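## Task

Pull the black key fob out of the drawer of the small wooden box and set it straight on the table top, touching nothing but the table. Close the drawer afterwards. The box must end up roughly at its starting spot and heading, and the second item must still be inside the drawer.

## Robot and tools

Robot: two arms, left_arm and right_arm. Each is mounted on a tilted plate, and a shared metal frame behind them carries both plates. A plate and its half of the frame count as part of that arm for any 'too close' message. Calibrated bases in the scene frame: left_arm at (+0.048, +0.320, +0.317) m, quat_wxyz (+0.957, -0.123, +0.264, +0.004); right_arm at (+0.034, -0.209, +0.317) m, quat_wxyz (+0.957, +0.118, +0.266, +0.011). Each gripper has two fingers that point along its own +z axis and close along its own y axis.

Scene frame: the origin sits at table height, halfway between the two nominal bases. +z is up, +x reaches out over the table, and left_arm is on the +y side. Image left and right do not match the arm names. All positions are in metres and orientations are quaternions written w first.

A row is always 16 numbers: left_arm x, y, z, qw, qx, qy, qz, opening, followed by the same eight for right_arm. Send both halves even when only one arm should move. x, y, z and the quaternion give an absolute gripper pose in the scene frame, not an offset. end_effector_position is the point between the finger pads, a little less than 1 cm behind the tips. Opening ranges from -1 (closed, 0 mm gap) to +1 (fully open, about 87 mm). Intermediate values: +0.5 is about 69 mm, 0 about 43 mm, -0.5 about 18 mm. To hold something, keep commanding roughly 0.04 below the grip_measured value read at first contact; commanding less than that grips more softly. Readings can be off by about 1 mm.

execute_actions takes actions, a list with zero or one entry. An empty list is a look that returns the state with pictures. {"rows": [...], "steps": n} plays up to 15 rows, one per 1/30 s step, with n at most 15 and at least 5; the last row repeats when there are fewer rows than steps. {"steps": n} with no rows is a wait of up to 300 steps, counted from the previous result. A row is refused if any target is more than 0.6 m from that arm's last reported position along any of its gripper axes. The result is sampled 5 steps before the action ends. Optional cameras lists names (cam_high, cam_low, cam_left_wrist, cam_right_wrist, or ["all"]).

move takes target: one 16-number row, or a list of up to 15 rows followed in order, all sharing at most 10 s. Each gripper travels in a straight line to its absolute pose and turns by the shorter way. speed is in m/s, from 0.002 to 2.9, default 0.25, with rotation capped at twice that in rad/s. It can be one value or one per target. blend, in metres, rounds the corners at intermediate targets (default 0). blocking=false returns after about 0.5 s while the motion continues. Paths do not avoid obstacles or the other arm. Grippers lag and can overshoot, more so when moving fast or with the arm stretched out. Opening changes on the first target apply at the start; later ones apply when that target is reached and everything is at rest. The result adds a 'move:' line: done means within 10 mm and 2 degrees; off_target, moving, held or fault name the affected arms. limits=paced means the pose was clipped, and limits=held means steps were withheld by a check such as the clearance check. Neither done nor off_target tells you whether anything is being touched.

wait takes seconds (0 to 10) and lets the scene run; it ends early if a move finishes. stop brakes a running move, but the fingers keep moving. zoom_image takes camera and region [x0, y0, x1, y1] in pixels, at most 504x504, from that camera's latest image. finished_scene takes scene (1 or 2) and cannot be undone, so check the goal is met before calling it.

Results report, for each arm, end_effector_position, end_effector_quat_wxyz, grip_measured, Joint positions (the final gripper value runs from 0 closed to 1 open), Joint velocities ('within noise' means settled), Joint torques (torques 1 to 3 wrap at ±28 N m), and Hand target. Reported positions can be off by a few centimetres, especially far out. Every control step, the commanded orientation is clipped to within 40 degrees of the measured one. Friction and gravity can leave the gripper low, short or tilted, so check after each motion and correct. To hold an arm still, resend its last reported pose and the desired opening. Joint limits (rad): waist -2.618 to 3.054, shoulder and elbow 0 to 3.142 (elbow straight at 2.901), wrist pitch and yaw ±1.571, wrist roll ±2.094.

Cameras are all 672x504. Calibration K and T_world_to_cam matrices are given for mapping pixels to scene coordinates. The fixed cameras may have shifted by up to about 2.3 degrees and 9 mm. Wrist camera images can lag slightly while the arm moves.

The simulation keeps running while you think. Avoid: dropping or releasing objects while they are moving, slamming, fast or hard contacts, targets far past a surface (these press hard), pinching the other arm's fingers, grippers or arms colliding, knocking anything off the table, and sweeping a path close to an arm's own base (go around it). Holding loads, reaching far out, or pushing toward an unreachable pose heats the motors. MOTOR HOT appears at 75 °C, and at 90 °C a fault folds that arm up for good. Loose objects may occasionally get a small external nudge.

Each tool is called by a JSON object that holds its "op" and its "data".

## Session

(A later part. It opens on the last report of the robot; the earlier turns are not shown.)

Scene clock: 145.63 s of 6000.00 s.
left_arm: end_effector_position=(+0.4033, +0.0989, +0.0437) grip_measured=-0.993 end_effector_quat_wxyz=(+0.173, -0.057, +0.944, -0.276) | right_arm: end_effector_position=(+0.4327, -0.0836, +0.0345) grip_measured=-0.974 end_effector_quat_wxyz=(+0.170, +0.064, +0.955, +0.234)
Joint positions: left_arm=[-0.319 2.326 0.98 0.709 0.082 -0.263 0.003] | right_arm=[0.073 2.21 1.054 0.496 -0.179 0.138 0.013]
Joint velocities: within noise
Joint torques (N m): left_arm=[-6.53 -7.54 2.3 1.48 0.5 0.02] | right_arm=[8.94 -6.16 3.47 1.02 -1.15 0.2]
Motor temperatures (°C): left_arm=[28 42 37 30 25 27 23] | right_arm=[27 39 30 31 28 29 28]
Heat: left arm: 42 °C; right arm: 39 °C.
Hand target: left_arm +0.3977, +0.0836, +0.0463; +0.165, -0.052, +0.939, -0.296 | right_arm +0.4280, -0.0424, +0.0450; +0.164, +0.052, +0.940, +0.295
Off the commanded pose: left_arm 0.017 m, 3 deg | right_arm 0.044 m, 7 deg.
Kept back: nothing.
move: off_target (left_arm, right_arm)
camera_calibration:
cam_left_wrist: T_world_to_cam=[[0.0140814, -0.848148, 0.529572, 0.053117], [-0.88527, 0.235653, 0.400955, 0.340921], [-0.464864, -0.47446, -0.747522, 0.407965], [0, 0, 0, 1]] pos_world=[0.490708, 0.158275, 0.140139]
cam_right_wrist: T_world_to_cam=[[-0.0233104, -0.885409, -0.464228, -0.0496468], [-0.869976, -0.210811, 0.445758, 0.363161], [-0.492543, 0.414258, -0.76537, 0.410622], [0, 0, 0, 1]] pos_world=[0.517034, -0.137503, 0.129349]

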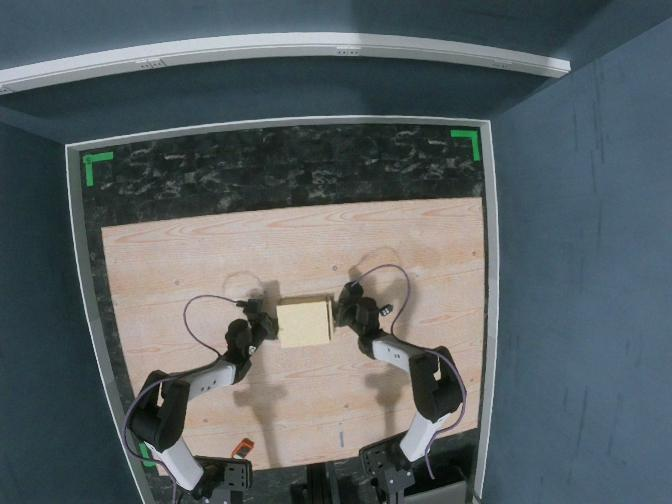

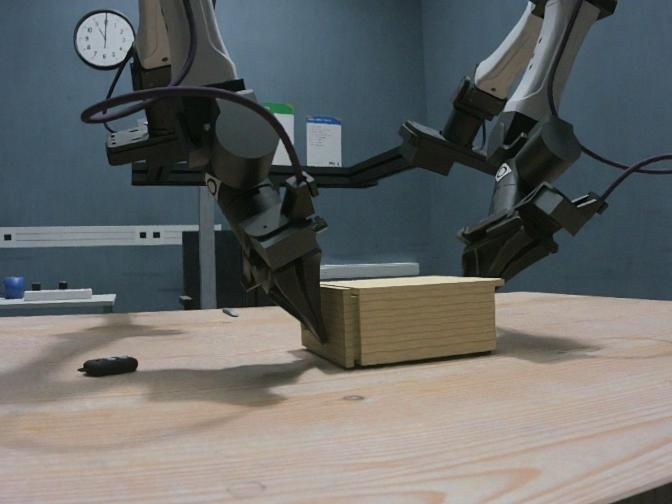

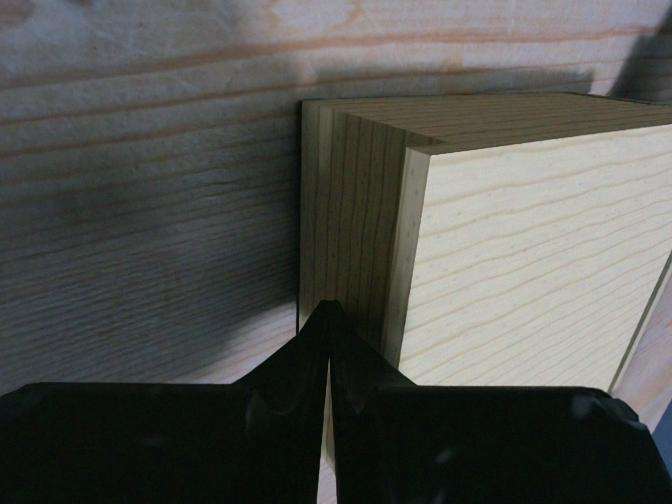

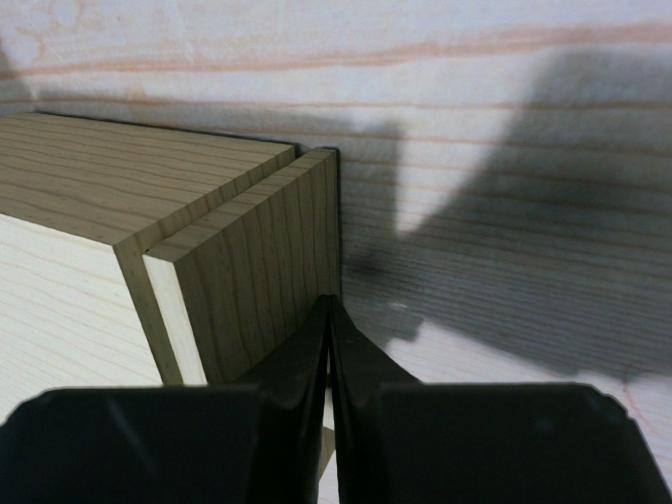

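{"op": "move", "data": {"target": [0.398, 0.070, 0.046, 0.1656, -0.0522, 0.9392, -0.2961, -1, 0.428, -0.028, 0.043, 0.1656, 0.0522, 0.9392, 0.2961, -1], "speed": 0.03, "cameras": ["cam_high", "cam_low", "cam_right_wrist"]}}

{"op": "zoom_image", "data": {"camera": "cam_low", "region": [295, 270, 385, 375]}}

{"op": "zoom_image", "data": {"camera": "cam_high", "region": [260, 270, 380, 360]}}

Scene clock: 148.67 s of 6000.00 s.
left_arm: end_effector_position=(+0.4041, +0.1001, +0.0389) grip_measured=-0.993 end_effector_quat_wxyz=(+0.175, -0.059, +0.949, -0.257) | right_arm: end_effector_position=(+0.4327, -0.0747, +0.0339) grip_measured=-0.974 end_effector_quat_wxyz=(+0.173, +0.065, +0.956, +0.229)
Joint positions: left_arm=[-0.329 2.337 0.992 0.703 0.034 -0.265 0.003] | right_arm=[0.1 2.221 1.056 0.512 -0.148 0.154 0.013]
Joint velocities: within noise
Joint torques (N m): left_arm=[-8.36 -7.17 2.99 1.5 0.74 -0.13] | right_arm=[9.48 -6.05 3.34 1.01 -1.17 0.2]
Motor temperatures (°C): left_arm=[28 43 37 31 25 27 23] | right_arm=[27 39 30 31 28 29 28]
Heat: left arm: 43 °C; right arm: 39 °C.
Hand target: left_arm +0.3970, +0.0715, +0.0471; +0.165, -0.052, +0.940, -0.295 | right_arm +0.4257, -0.0308, +0.0453; +0.163, +0.052, +0.940, +0.294
Off the commanded pose: left_arm 0.032 m, 5 deg | right_arm 0.048 m, 8 deg.
Kept back: nothing.
move: off_target (left_arm, right_arm)
camera_calibration:
cam_right_wrist: T_world_to_cam=[[-0.0256742, -0.889952, -0.455331, -0.0417342], [-0.872487, -0.202383, 0.444756, 0.367027], [-0.487962, 0.40869, -0.771275, 0.40433], [0, 0, 0, 1]] pos_world=[0.516452, -0.128107, 0.129609]
Images, in order (width x height): cam_high 672x504, cam_low 672x504, cam_right_wrist 672x504.

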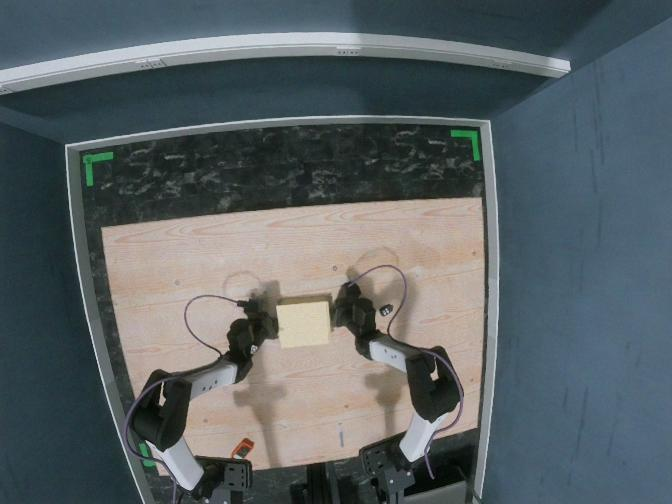

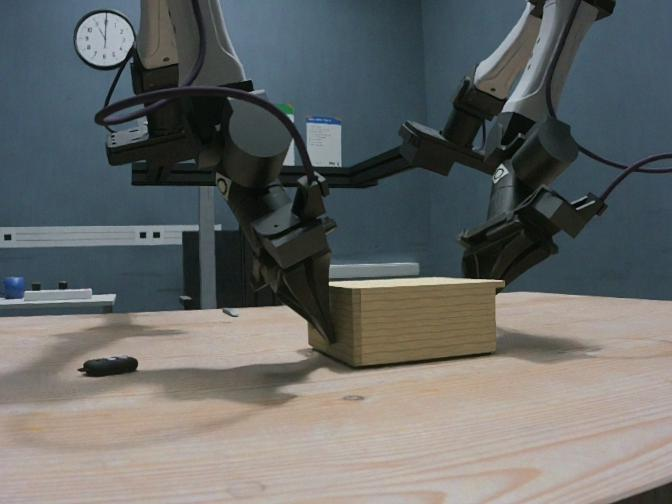

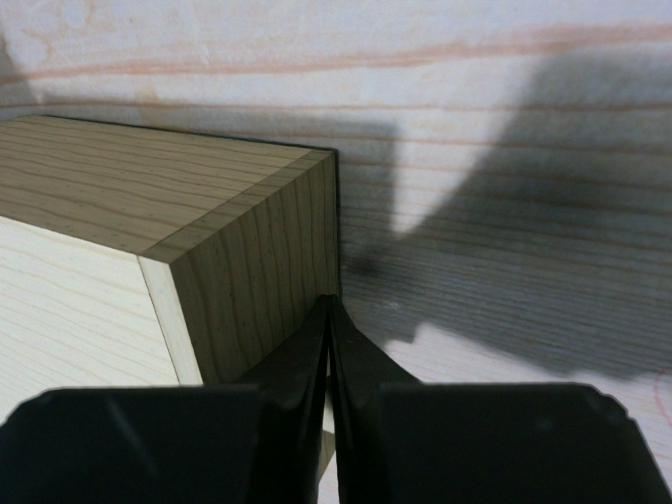

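Scaled by 4.800 from the camera's 672x504 image, which has a finer 960x720 frame.

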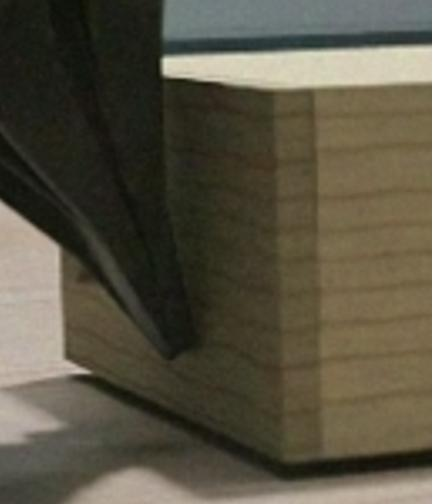

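Scaled by 4.200 from the camera's 672x504 image, which has a finer 960x720 frame.

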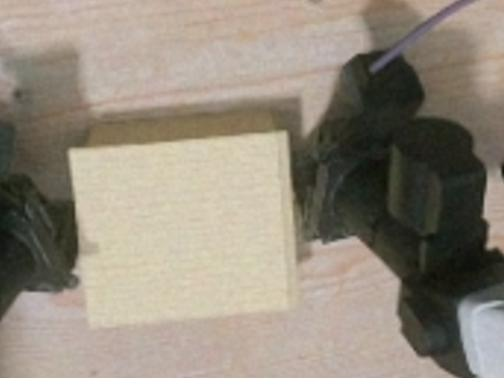

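{"op": "move", "data": {"target": [[0.402, 0.106, 0.042, 0.1656, -0.0522, 0.9392, -0.2961, -1, 0.430, -0.083, 0.038, 0.1656, 0.0522, 0.9392, 0.2961, -1], [0.400, 0.165, 0.055, 0.1656, -0.0522, 0.9392, -0.2961, -1, 0.425, -0.145, 0.055, 0.1656, 0.0522, 0.9392, 0.2961, -1]], "speed": [0.04, 0.1]}}

{"op": "zoom_image", "data": {"camera": "cam_low", "region": [280, 260, 520, 390]}}

{"op": "zoom_image", "data": {"camera": "cam_high", "region": [260, 270, 400, 360]}}

Scene clock: 151.73 s of 6000.00 s.
left_arm: end_effector_position=(+0.3942, +0.1619, +0.0481) grip_measured=-0.993 end_effector_quat_wxyz=(+0.159, -0.056, +0.941, -0.292) | right_arm: end_effector_position=(+0.4135, -0.1400, +0.0423) grip_measured=-0.974 end_effector_quat_wxyz=(+0.148, +0.060, +0.942, +0.295)
Joint positions: left_arm=[-0.146 2.221 0.872 0.672 0.255 -0.165 0.003] | right_arm=[-0.124 2.148 1.016 0.389 -0.454 0.016 0.013]
Joint velocities: within noise
Joint torques (N m): left_arm=[-2.74 -10.84 0.54 1.21 0.42 0.3] | right_arm=[1.99 -11.58 1.28 0.62 -0.49 -0.35]
Motor temperatures (°C): left_arm=[28 44 37 31 25 27 23] | right_arm=[27 39 30 31 28 29 28]
Heat: left arm: 44 °C; right arm: 39 °C.
Hand target: left_arm +0.3999, +0.1650, +0.0548; +0.166, -0.052, +0.939, -0.296 | right_arm +0.4248, -0.1448, +0.0545; +0.166, +0.052, +0.939, +0.296
Off the commanded pose: left_arm 0.010 m, 1 deg | right_arm 0.018 m, 2 deg.
Kept back: nothing.
move: off_target (right_arm)
camera_calibration:
cam_left_wrist: T_world_to_cam=[[0.0148537, -0.830038, 0.55751, 0.0996959], [-0.87203, 0.262055, 0.41339, 0.306085], [-0.489227, -0.492305, -0.719925, 0.448052], [0, 0, 0, 1]] pos_world=[0.484634, 0.223119, 0.14045]
cam_right_wrist: T_world_to_cam=[[-0.0058802, -0.822184, -0.569192, -0.090424], [-0.84758, -0.297946, 0.439131, 0.309862], [-0.530635, 0.485018, -0.695115, 0.453197], [0, 0, 0, 1]] pos_world=[0.502583, -0.201832, 0.127485]

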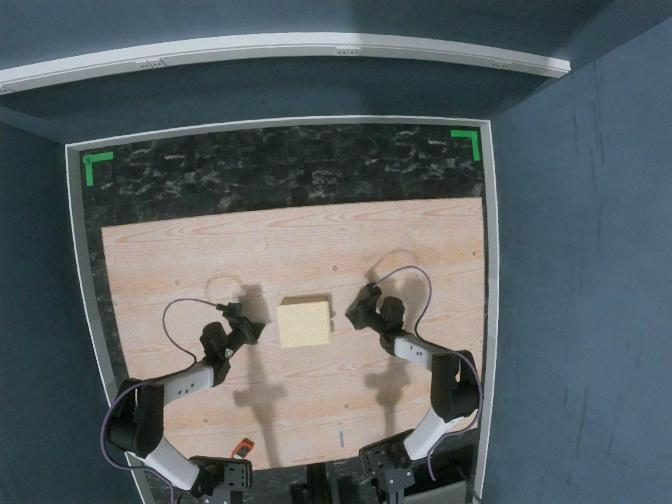

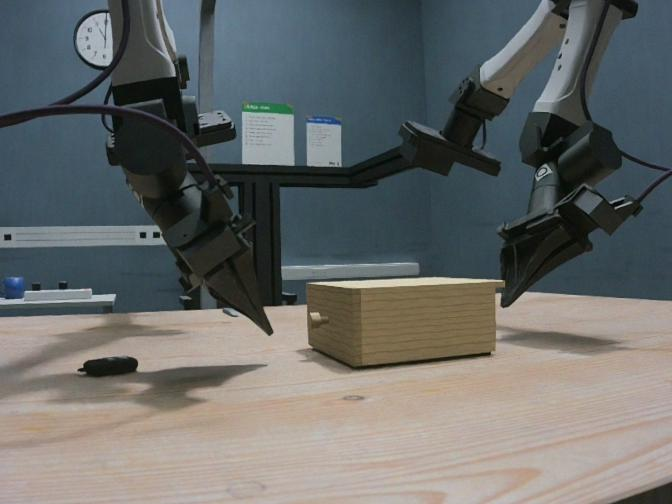

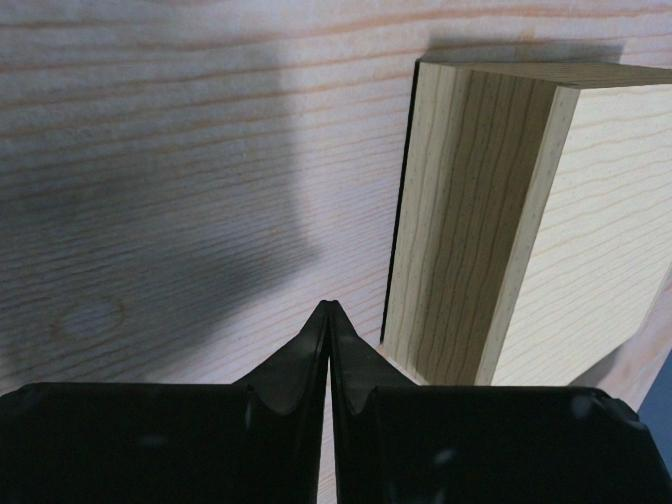

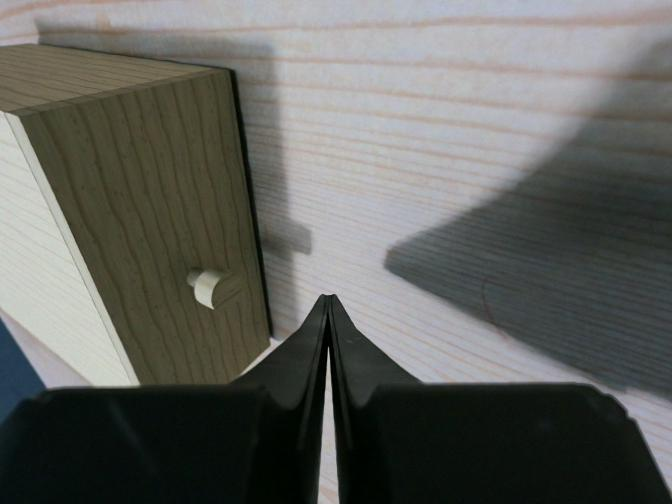

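Scaled by 2.100 from the camera's 672x504 image, which has a finer 960x720 frame.

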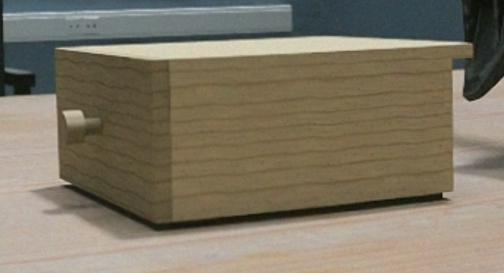

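Scaled by 3.600 from the camera's 672x504 image, which has a finer 960x720 frame.

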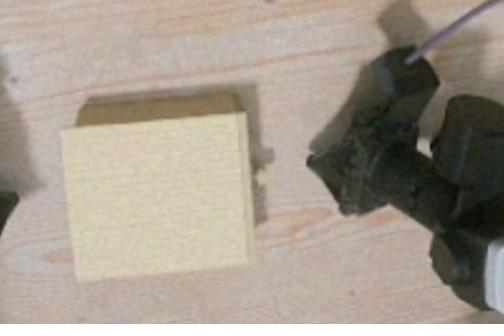

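{"op": "finished_scene", "data": {"scene": 1}}

The scene is finished: the task was done.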